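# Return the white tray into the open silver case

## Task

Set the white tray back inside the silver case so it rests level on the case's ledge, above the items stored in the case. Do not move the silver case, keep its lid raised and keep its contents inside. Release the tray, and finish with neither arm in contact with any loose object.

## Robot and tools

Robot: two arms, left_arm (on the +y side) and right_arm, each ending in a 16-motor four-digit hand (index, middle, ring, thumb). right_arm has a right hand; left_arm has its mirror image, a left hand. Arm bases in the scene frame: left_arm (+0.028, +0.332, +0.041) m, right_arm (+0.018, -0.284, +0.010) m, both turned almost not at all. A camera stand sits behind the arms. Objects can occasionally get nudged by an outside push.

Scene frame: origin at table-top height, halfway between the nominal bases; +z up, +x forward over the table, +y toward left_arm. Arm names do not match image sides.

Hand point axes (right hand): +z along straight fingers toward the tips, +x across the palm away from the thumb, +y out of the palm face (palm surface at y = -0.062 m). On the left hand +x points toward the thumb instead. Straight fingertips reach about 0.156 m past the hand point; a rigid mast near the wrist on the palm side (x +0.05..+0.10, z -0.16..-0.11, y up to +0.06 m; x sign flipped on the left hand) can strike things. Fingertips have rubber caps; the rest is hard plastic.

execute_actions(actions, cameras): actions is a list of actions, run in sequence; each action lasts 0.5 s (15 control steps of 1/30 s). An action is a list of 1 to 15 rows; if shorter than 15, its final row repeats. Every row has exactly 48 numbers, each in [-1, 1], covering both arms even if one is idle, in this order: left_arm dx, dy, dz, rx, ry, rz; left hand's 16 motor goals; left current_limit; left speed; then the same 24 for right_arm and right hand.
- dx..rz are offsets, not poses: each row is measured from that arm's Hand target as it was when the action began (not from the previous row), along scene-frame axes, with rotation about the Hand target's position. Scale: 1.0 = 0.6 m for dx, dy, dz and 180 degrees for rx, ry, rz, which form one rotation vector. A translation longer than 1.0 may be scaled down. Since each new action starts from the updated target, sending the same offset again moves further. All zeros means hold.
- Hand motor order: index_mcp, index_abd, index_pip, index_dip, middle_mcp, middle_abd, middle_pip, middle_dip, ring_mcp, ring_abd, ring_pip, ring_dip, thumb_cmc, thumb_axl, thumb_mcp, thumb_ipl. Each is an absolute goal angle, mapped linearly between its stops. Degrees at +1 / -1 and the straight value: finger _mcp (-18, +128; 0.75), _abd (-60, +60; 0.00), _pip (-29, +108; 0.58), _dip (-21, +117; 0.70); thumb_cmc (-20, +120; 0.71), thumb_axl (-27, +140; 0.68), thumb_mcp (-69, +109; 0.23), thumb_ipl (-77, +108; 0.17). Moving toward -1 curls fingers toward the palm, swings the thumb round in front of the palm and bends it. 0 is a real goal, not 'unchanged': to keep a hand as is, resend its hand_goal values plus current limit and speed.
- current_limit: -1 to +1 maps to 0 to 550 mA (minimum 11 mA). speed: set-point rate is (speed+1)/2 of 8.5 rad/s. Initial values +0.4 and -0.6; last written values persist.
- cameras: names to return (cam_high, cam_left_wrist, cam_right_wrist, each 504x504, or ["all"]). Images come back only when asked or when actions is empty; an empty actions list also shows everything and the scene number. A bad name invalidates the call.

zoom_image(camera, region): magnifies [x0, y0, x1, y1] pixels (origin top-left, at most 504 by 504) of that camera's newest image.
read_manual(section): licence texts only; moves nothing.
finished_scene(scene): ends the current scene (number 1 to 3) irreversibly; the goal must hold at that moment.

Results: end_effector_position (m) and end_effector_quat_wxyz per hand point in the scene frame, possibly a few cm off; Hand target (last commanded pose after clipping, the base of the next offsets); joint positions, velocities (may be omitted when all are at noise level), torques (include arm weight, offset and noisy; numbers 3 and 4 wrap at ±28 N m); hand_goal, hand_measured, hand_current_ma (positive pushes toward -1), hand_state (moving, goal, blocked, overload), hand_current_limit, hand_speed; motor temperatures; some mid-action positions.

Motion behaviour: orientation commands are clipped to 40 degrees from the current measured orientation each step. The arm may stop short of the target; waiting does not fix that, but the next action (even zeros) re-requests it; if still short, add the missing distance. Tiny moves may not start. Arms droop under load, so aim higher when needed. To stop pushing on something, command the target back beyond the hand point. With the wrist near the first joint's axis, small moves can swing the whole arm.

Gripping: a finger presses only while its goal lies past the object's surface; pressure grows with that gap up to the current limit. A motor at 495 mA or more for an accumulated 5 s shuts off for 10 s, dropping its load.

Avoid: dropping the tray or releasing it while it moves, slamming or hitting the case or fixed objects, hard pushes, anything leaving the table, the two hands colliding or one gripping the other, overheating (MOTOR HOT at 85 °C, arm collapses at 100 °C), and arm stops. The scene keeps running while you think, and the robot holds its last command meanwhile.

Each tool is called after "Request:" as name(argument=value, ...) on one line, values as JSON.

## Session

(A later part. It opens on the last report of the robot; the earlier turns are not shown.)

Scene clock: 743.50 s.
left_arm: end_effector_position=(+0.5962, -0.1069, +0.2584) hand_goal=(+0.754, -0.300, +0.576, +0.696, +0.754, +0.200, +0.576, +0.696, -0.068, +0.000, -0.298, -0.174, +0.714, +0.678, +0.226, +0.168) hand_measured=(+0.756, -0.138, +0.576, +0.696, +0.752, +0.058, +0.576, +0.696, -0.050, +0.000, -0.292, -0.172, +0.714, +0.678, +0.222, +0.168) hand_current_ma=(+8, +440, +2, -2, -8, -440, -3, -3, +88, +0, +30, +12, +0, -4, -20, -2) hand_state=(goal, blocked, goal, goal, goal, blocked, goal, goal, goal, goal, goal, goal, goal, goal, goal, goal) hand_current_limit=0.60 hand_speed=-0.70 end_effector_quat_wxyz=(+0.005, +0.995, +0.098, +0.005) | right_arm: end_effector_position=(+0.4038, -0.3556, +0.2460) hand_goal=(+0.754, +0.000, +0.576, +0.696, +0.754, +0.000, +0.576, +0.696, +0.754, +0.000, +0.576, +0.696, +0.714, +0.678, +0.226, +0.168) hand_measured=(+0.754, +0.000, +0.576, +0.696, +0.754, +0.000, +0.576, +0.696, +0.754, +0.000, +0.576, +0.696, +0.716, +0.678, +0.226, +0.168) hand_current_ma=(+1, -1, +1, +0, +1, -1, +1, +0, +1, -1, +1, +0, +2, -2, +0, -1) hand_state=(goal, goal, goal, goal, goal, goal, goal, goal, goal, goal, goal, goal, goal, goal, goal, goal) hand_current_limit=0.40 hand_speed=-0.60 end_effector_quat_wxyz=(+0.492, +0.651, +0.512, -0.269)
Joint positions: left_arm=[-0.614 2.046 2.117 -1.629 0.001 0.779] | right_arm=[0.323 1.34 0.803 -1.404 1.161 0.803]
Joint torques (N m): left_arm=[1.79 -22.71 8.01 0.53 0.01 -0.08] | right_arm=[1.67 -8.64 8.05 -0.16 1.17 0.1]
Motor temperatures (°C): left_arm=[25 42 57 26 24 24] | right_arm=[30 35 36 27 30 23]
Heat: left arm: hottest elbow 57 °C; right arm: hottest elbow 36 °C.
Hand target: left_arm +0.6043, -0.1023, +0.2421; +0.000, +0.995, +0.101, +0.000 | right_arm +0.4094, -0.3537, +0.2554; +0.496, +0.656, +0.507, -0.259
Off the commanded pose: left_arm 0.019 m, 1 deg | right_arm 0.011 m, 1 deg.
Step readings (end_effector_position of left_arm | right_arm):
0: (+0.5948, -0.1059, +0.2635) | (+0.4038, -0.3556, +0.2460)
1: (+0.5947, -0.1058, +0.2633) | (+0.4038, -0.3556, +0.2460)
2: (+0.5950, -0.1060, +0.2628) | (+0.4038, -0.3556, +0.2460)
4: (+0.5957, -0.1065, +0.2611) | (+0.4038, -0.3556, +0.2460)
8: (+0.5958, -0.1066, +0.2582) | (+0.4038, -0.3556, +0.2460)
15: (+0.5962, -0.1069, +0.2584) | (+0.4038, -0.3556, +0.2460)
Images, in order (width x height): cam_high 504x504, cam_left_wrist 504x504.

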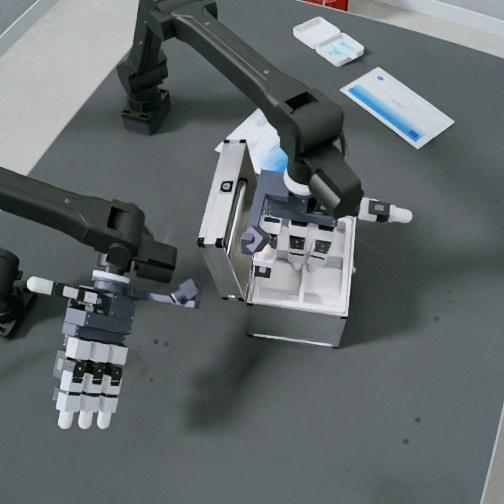

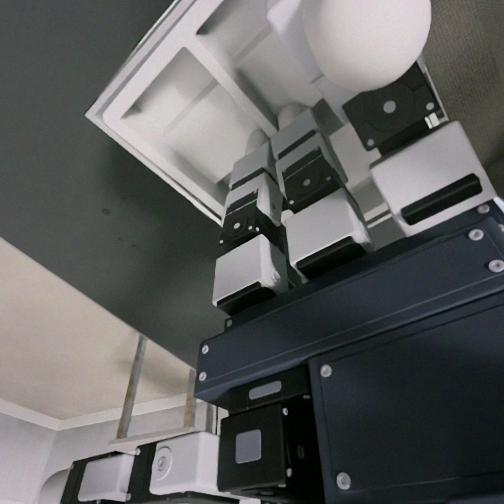

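Request:
execute_actions(actions=[[[0.0,-0.0,0.01,0,0,0,0.754,0.0,0.576,0.696,0.754,-0.05,0.576,0.696,-0.068,0,-0.299,-0.174,0.714,0.678,0.226,0.168,0.4,-0.85,0,0,0,0,0,0,0.754,0,0.576,0.696,0.754,0,0.576,0.696,0.754,0,0.576,0.696,0.714,0.678,0.226,0.168,0.4,-0.6]]], cameras=["cam_high", "cam_left_wrist"])

Request:
zoom_image(camera="cam_high", region=[310, 280, 360, 330])

Request:
zoom_image(camera="cam_high", region=[310, 200, 370, 260])

Scene clock: 753.03 s.
left_arm: end_effector_position=(+0.5963, -0.1068, +0.2583) hand_goal=(+0.754, +0.000, +0.576, +0.696, +0.754, -0.050, +0.576, +0.696, -0.068, +0.000, -0.298, -0.174, +0.714, +0.678, +0.226, +0.168) hand_measured=(+0.760, -0.026, +0.580, +0.696, +0.752, -0.046, +0.576, +0.696, -0.050, +0.000, -0.292, -0.172, +0.714, +0.678, +0.222, +0.168) hand_current_ma=(+29, -111, +14, +4, -7, +13, -3, -3, +88, +0, +30, +12, +0, -4, -20, -2) hand_state=(goal, blocked, goal, goal, goal, goal, goal, goal, goal, goal, goal, goal, goal, goal, goal, goal) hand_current_limit=0.40 hand_speed=-0.85 end_effector_quat_wxyz=(+0.004, +0.995, +0.098, +0.005) | right_arm: end_effector_position=(+0.4038, -0.3556, +0.2460) hand_goal=(+0.754, +0.000, +0.576, +0.696, +0.754, +0.000, +0.576, +0.696, +0.754, +0.000, +0.576, +0.696, +0.714, +0.678, +0.226, +0.168) hand_measured=(+0.754, +0.000, +0.576, +0.696, +0.754, +0.000, +0.576, +0.696, +0.754, +0.000, +0.576, +0.696, +0.716, +0.678, +0.226, +0.168) hand_current_ma=(+1, -1, +1, +0, +1, -1, +1, +0, +1, -1, +1, +0, +2, -2, +0, -1) hand_state=(goal, goal, goal, goal, goal, goal, goal, goal, goal, goal, goal, goal, goal, goal, goal, goal) hand_current_limit=0.40 hand_speed=-0.60 end_effector_quat_wxyz=(+0.492, +0.651, +0.512, -0.269)
Joint positions: left_arm=[-0.614 2.046 2.117 -1.629 0.001 0.779] | right_arm=[0.323 1.34 0.803 -1.404 1.161 0.803]
Joint torques (N m): left_arm=[1.73 -22.59 9.22 -0.21 0.06 -0.09] | right_arm=[1.44 -8.7 8.06 -0.12 1.16 0.08]
Motor temperatures (°C): left_arm=[25 42 56 26 24 24] | right_arm=[30 35 36 27 30 23]
Heat: left arm: hottest elbow 56 °C; right arm: hottest elbow 36 °C.
Hand target: left_arm +0.6043, -0.1023, +0.2481; +0.000, +0.995, +0.101, +0.000 | right_arm +0.4094, -0.3537, +0.2554; +0.496, +0.656, +0.507, -0.259
Off the commanded pose: left_arm 0.014 m, 1 deg | right_arm 0.011 m, 1 deg.
Step readings (end_effector_position of left_arm | right_arm):
0: (+0.5962, -0.1069, +0.2584) | (+0.4038, -0.3556, +0.2460)
1: (+0.5962, -0.1069, +0.2584) | (+0.4038, -0.3556, +0.2460)
2: (+0.5962, -0.1069, +0.2584) | (+0.4038, -0.3556, +0.2460)
4: (+0.5962, -0.1069, +0.2584) | (+0.4038, -0.3556, +0.2460)
8: (+0.5963, -0.1068, +0.2584) | (+0.4038, -0.3556, +0.2460)
15: (+0.5963, -0.1068, +0.2583) | (+0.4038, -0.3556, +0.2460)
Images, in order (width x height): cam_high 504x504, cam_left_wrist 504x504.

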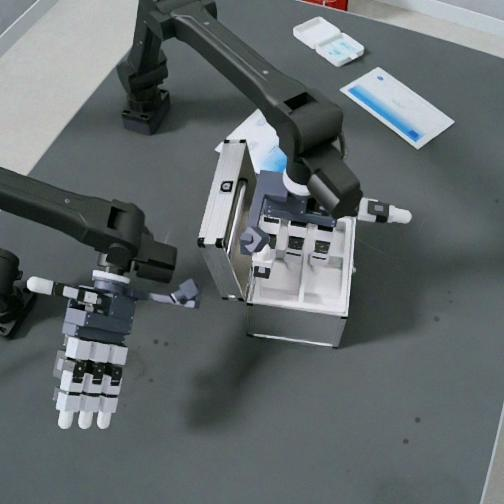

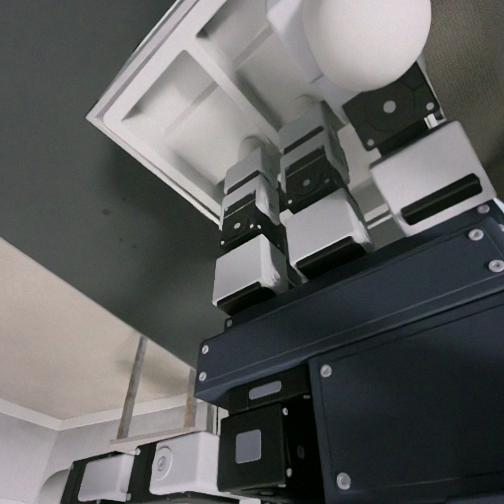

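Scaled by 10.080 from the camera's 504x504 image, which has a finer 720x720 frame.

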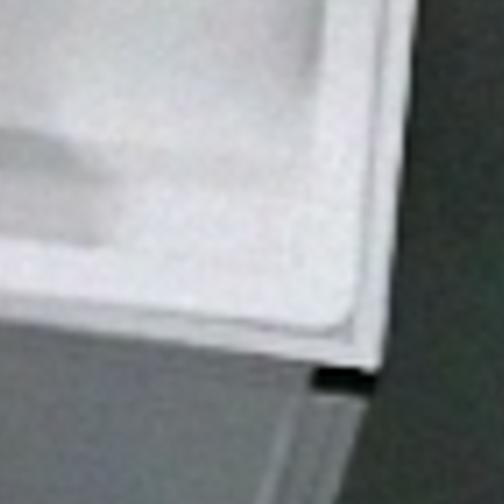

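Scaled by 8.400 from the camera's 504x504 image, which has a finer 720x720 frame.

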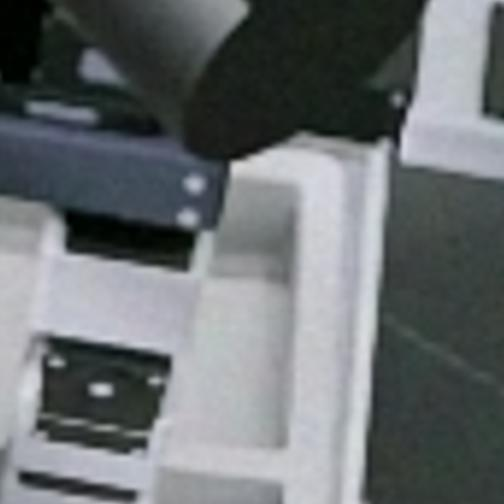

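Request:
execute_actions(actions=[[[0.0,-0.0,0.03,0,0,0,0.754,0.1,0.576,0.696,0.754,-0.05,0.576,0.696,-0.068,0,-0.299,-0.174,0.714,0.678,0.226,0.168,0.4,-0.8,0,0,0,0,0,0,0.754,0,0.576,0.696,0.754,0,0.576,0.696,0.754,0,0.576,0.696,0.714,0.678,0.226,0.168,0.4,-0.6]],[[0.0,-0.0,0.04,0,0,0,0.754,0.1,0.576,0.696,0.754,-0.05,0.576,0.696,-0.068,0,-0.299,-0.174,0.714,0.678,0.226,0.168,0.4,-0.8,0,0,0,0,0,0,0.754,0,0.576,0.696,0.754,0,0.576,0.696,0.754,0,0.576,0.696,0.714,0.678,0.226,0.168,0.4,-0.6]]], cameras=["cam_high", "cam_left_wrist"])

Request:
zoom_image(camera="cam_high", region=[240, 190, 365, 325])

Scene clock: 760.03 s.
left_arm: end_effector_position=(+0.5922, -0.1039, +0.2684) hand_goal=(+0.754, +0.100, +0.576, +0.696, +0.754, -0.050, +0.576, +0.696, -0.068, +0.000, -0.298, -0.174, +0.714, +0.678, +0.226, +0.168) hand_measured=(+0.748, +0.096, +0.574, +0.696, +0.752, -0.048, +0.576, +0.696, -0.050, +0.000, -0.292, -0.172, +0.714, +0.678, +0.222, +0.168) hand_current_ma=(-28, -16, -12, -2, -7, +12, -3, -3, +88, +0, +30, +12, +0, -4, -20, -2) hand_state=(goal, goal, goal, goal, goal, goal, goal, goal, goal, goal, goal, goal, goal, goal, goal, goal) hand_current_limit=0.40 hand_speed=-0.80 end_effector_quat_wxyz=(+0.000, +0.995, +0.098, -0.002) | right_arm: end_effector_position=(+0.4038, -0.3556, +0.2460) hand_goal=(+0.754, +0.000, +0.576, +0.696, +0.754, +0.000, +0.576, +0.696, +0.754, +0.000, +0.576, +0.696, +0.714, +0.678, +0.226, +0.168) hand_measured=(+0.754, +0.000, +0.576, +0.696, +0.754, +0.000, +0.576, +0.696, +0.754, +0.000, +0.576, +0.696, +0.716, +0.678, +0.226, +0.168) hand_current_ma=(+1, -1, +1, +0, +1, -1, +1, +0, +1, -1, +1, +0, +2, -2, +0, -1) hand_state=(goal, goal, goal, goal, goal, goal, goal, goal, goal, goal, goal, goal, goal, goal, goal, goal) hand_current_limit=0.40 hand_speed=-0.60 end_effector_quat_wxyz=(+0.492, +0.651, +0.512, -0.269)
Joint positions: left_arm=[-0.614 2.046 2.147 -1.675 0.002 0.779] | right_arm=[0.323 1.34 0.803 -1.404 1.161 0.803]
Joint torques (N m): left_arm=[1.79 -24.18 11.81 -0.53 0.1 -0.11] | right_arm=[1.49 -8.53 8.02 -0.14 1.16 0.1]
Motor temperatures (°C): left_arm=[25 42 57 26 24 24] | right_arm=[30 35 36 27 30 23]
Heat: left arm: hottest elbow 57 °C; right arm: hottest elbow 36 °C.
Hand target: left_arm +0.6044, -0.1023, +0.2901; +0.000, +0.995, +0.101, +0.000 | right_arm +0.4094, -0.3537, +0.2554; +0.496, +0.656, +0.507, -0.259
Off the commanded pose: left_arm 0.025 m, 0 deg | right_arm 0.011 m, 1 deg.
joint sent to its limit (left arm) — joint 4 (wrist pitch), lower limit. The joint targets still meet the commanded pose.
Step readings (end_effector_position of left_arm | right_arm):
0: (+0.5963, -0.1068, +0.2583) | (+0.4038, -0.3556, +0.2460)
1: (+0.5962, -0.1067, +0.2583) | (+0.4038, -0.3556, +0.2460)
2: (+0.5954, -0.1062, +0.2580) | (+0.4038, -0.3556, +0.2460)
4: (+0.5928, -0.1046, +0.2576) | (+0.4038, -0.3556, +0.2460)
8: (+0.5903, -0.1030, +0.2583) | (+0.4038, -0.3556, +0.2460)
15: (+0.5904, -0.1027, +0.2611) | (+0.4038, -0.3556, +0.2460)
16: (+0.5904, -0.1027, +0.2614) | (+0.4038, -0.3556, +0.2460)
17: (+0.5904, -0.1027, +0.2618) | (+0.4038, -0.3556, +0.2460)
19: (+0.5906, -0.1028, +0.2631) | (+0.4038, -0.3556, +0.2460)
23: (+0.5916, -0.1035, +0.2666) | (+0.4038, -0.3556, +0.2460)
30: (+0.5922, -0.1039, +0.2684) | (+0.4038, -0.3556, +0.2460)
Images, in order (width x height): cam_high 504x504, cam_left_wrist 504x504.

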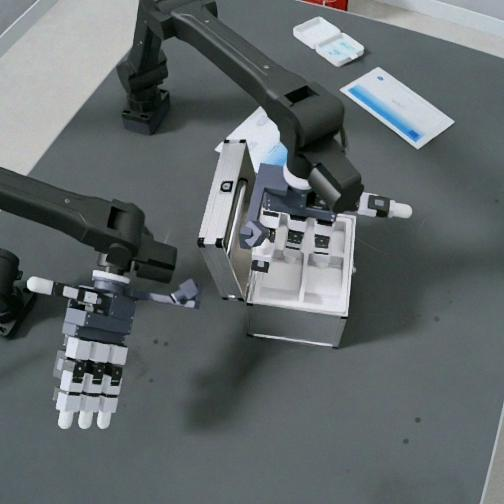

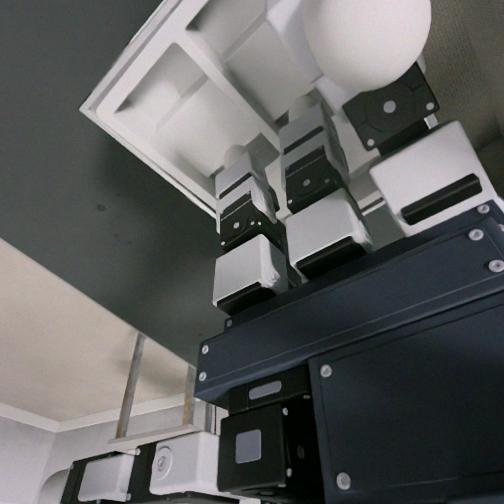

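Scaled by 3.733 from the camera's 504x504 image, which has a finer 720x720 frame.

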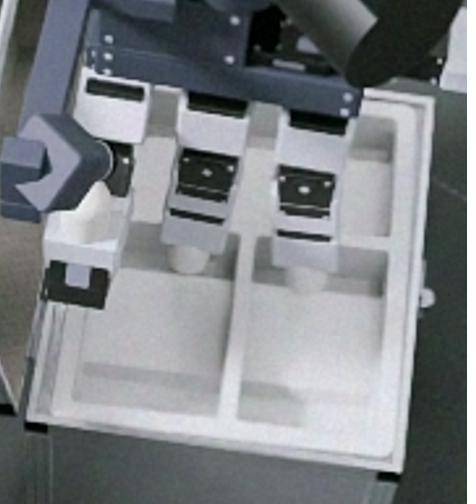

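Request:
execute_actions(actions=[[[0.0,-0.0,0.06,0,0,0,0.754,0.1,0.576,0.696,0.754,-0.05,0.576,0.696,-0.068,0,-0.299,-0.174,0.714,0.678,0.226,0.168,0.4,-0.8,0,0,0,0,0,0,0.754,0,0.576,0.696,0.754,0,0.576,0.696,0.754,0,0.576,0.696,0.714,0.678,0.226,0.168,0.4,-0.6]],[[0.0,0.02,0.06,0,0,0,0.754,0.1,0.576,0.696,0.754,-0.05,0.576,0.696,-0.068,0,-0.299,-0.174,0.714,0.678,0.226,0.168,0.4,-0.8,0,0,0,0,0,0,0.754,0,0.576,0.696,0.754,0,0.576,0.696,0.754,0,0.576,0.696,0.714,0.678,0.226,0.168,0.4,-0.6]],[[0.0,0.12,0.02,0,0,0,0.754,0.0,0.576,0.696,0.754,0,0.576,0.696,0.754,0,0.576,0.696,0.714,0.678,0.226,0.168,0.4,-0.6,0,0,0,0,0,0,0.754,0,0.576,0.696,0.754,0,0.576,0.696,0.754,0,0.576,0.696,0.714,0.678,0.226,0.168,0.4,-0.6]],[[0.0,0.2,0.0,0,0,0,0.754,0.0,0.576,0.696,0.754,0,0.576,0.696,0.754,0,0.576,0.696,0.714,0.678,0.226,0.168,0.4,-0.6,0,0,0,0,0,0,0.754,0,0.576,0.696,0.754,0,0.576,0.696,0.754,0,0.576,0.696,0.714,0.678,0.226,0.168,0.4,-0.6]]], cameras=["cam_high"])

Request:
zoom_image(camera="cam_high", region=[240, 190, 365, 325])

Scene clock: 770.20 s.
left_arm: end_effector_position=(+0.6125, +0.1074, +0.3669) hand_goal=(+0.754, +0.000, +0.576, +0.696, +0.754, +0.000, +0.576, +0.696, +0.754, +0.000, +0.576, +0.696, +0.714, +0.678, +0.226, +0.168) hand_measured=(+0.752, +0.002, +0.574, +0.696, +0.752, -0.002, +0.576, +0.696, +0.752, +0.000, +0.574, +0.694, +0.714, +0.678, +0.222, +0.168) hand_current_ma=(-5, +8, -10, -2, -5, -9, -3, -3, -7, +0, -11, -12, +1, -4, -20, -2) hand_state=(goal, goal, goal, goal, goal, goal, goal, goal, goal, goal, goal, goal, goal, goal, goal, goal) hand_current_limit=0.40 hand_speed=-0.60 end_effector_quat_wxyz=(+0.023, +0.992, +0.115, +0.043) | right_arm: end_effector_position=(+0.4038, -0.3556, +0.2460) hand_goal=(+0.754, +0.000, +0.576, +0.696, +0.754, +0.000, +0.576, +0.696, +0.754, +0.000, +0.576, +0.696, +0.714, +0.678, +0.226, +0.168) hand_measured=(+0.754, +0.000, +0.576, +0.696, +0.754, +0.000, +0.576, +0.696, +0.754, +0.000, +0.576, +0.696, +0.716, +0.678, +0.226, +0.168) hand_current_ma=(+1, -1, +1, +0, +1, -1, +1, +0, +1, -1, +1, +0, +2, -2, +0, -1) hand_state=(goal, goal, goal, goal, goal, goal, goal, goal, goal, goal, goal, goal, goal, goal, goal, goal) hand_current_limit=0.40 hand_speed=-0.60 end_effector_quat_wxyz=(+0.492, +0.651, +0.512, -0.269)
Joint positions: left_arm=[-0.278 1.773 1.977 -1.678 0.012 1.08] | right_arm=[0.323 1.34 0.803 -1.404 1.161 0.803]
Joint torques (N m): left_arm=[-0.26 -21.13 8.23 -0.2 0.11 -0.04] | right_arm=[1.44 -8.53 8.05 -0.16 1.17 0.08]
Motor temperatures (°C): left_arm=[25 42 56 26 24 24] | right_arm=[30 35 36 27 30 23]
Heat: left arm: hottest elbow 56 °C; right arm: hottest elbow 36 °C.
Hand target: left_arm +0.6044, +0.1017, +0.3740; +0.000, +0.995, +0.101, +0.000 | right_arm +0.4094, -0.3537, +0.2554; +0.496, +0.656, +0.507, -0.259
Off the commanded pose: left_arm 0.012 m, 6 deg | right_arm 0.011 m, 1 deg.
joint sent to its limit (left arm) — joint 4 (wrist pitch), lower limit. The joint targets are off in orientation, not in position.
Step readings (end_effector_position of left_arm | right_arm):
0: (+0.5922, -0.1039, +0.2684) | (+0.4038, -0.3556, +0.2460)
1: (+0.5922, -0.1039, +0.2684) | (+0.4038, -0.3556, +0.2460)
2: (+0.5922, -0.1039, +0.2688) | (+0.4038, -0.3556, +0.2460)
4: (+0.5928, -0.1043, +0.2703) | (+0.4038, -0.3556, +0.2460)
8: (+0.5934, -0.1048, +0.2770) | (+0.4038, -0.3556, +0.2460)
15: (+0.5938, -0.1052, +0.2926) | (+0.4038, -0.3556, +0.2460)
16: (+0.5938, -0.1053, +0.2946) | (+0.4038, -0.3556, +0.2460)
17: (+0.5937, -0.1050, +0.2962) | (+0.4038, -0.3556, +0.2460)
19: (+0.5940, -0.1033, +0.3005) | (+0.4038, -0.3556, +0.2460)
23: (+0.5933, -0.1000, +0.3137) | (+0.4038, -0.3556, +0.2460)
30: (+0.5945, -0.0952, +0.3353) | (+0.4038, -0.3556, +0.2460)
31: (+0.5951, -0.0940, +0.3367) | (+0.4038, -0.3556, +0.2460)
32: (+0.5963, -0.0911, +0.3391) | (+0.4038, -0.3556, +0.2460)
34: (+0.5961, -0.0845, +0.3414) | (+0.4038, -0.3556, +0.2460)
38: (+0.6021, -0.0537, +0.3507) | (+0.4038, -0.3556, +0.2460)
45: (+0.6136, -0.0149, +0.3741) | (+0.4038, -0.3556, +0.2460)
46: (+0.6129, -0.0136, +0.3750) | (+0.4038, -0.3556, +0.2460)
47: (+0.6114, -0.0097, +0.3745) | (+0.4038, -0.3556, +0.2460)
49: (+0.6030, +0.0003, +0.3697) | (+0.4038, -0.3556, +0.2460)
53: (+0.6054, +0.0487, +0.3612) | (+0.4038, -0.3556, +0.2460)
60: (+0.6188, +0.1133, +0.3639) | (+0.4038, -0.3556, +0.2460)
Images, in order (width x height): cam_high 504x504.

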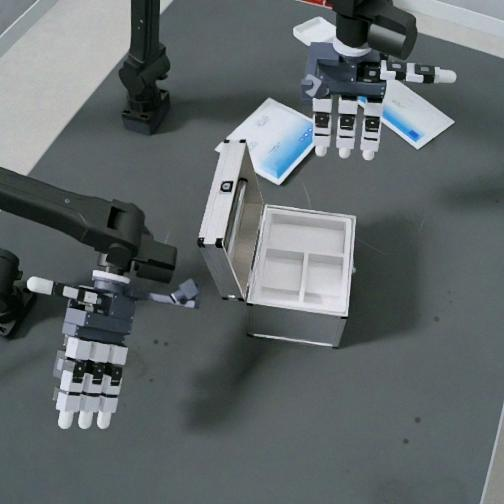

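Scaled by 3.733 from the camera's 504x504 image, which has a finer 720x720 frame.

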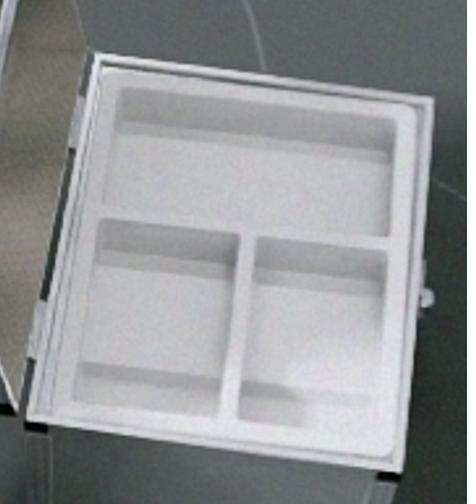

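Request:
finished_scene(scene=1)

The scene is finished: the task was done.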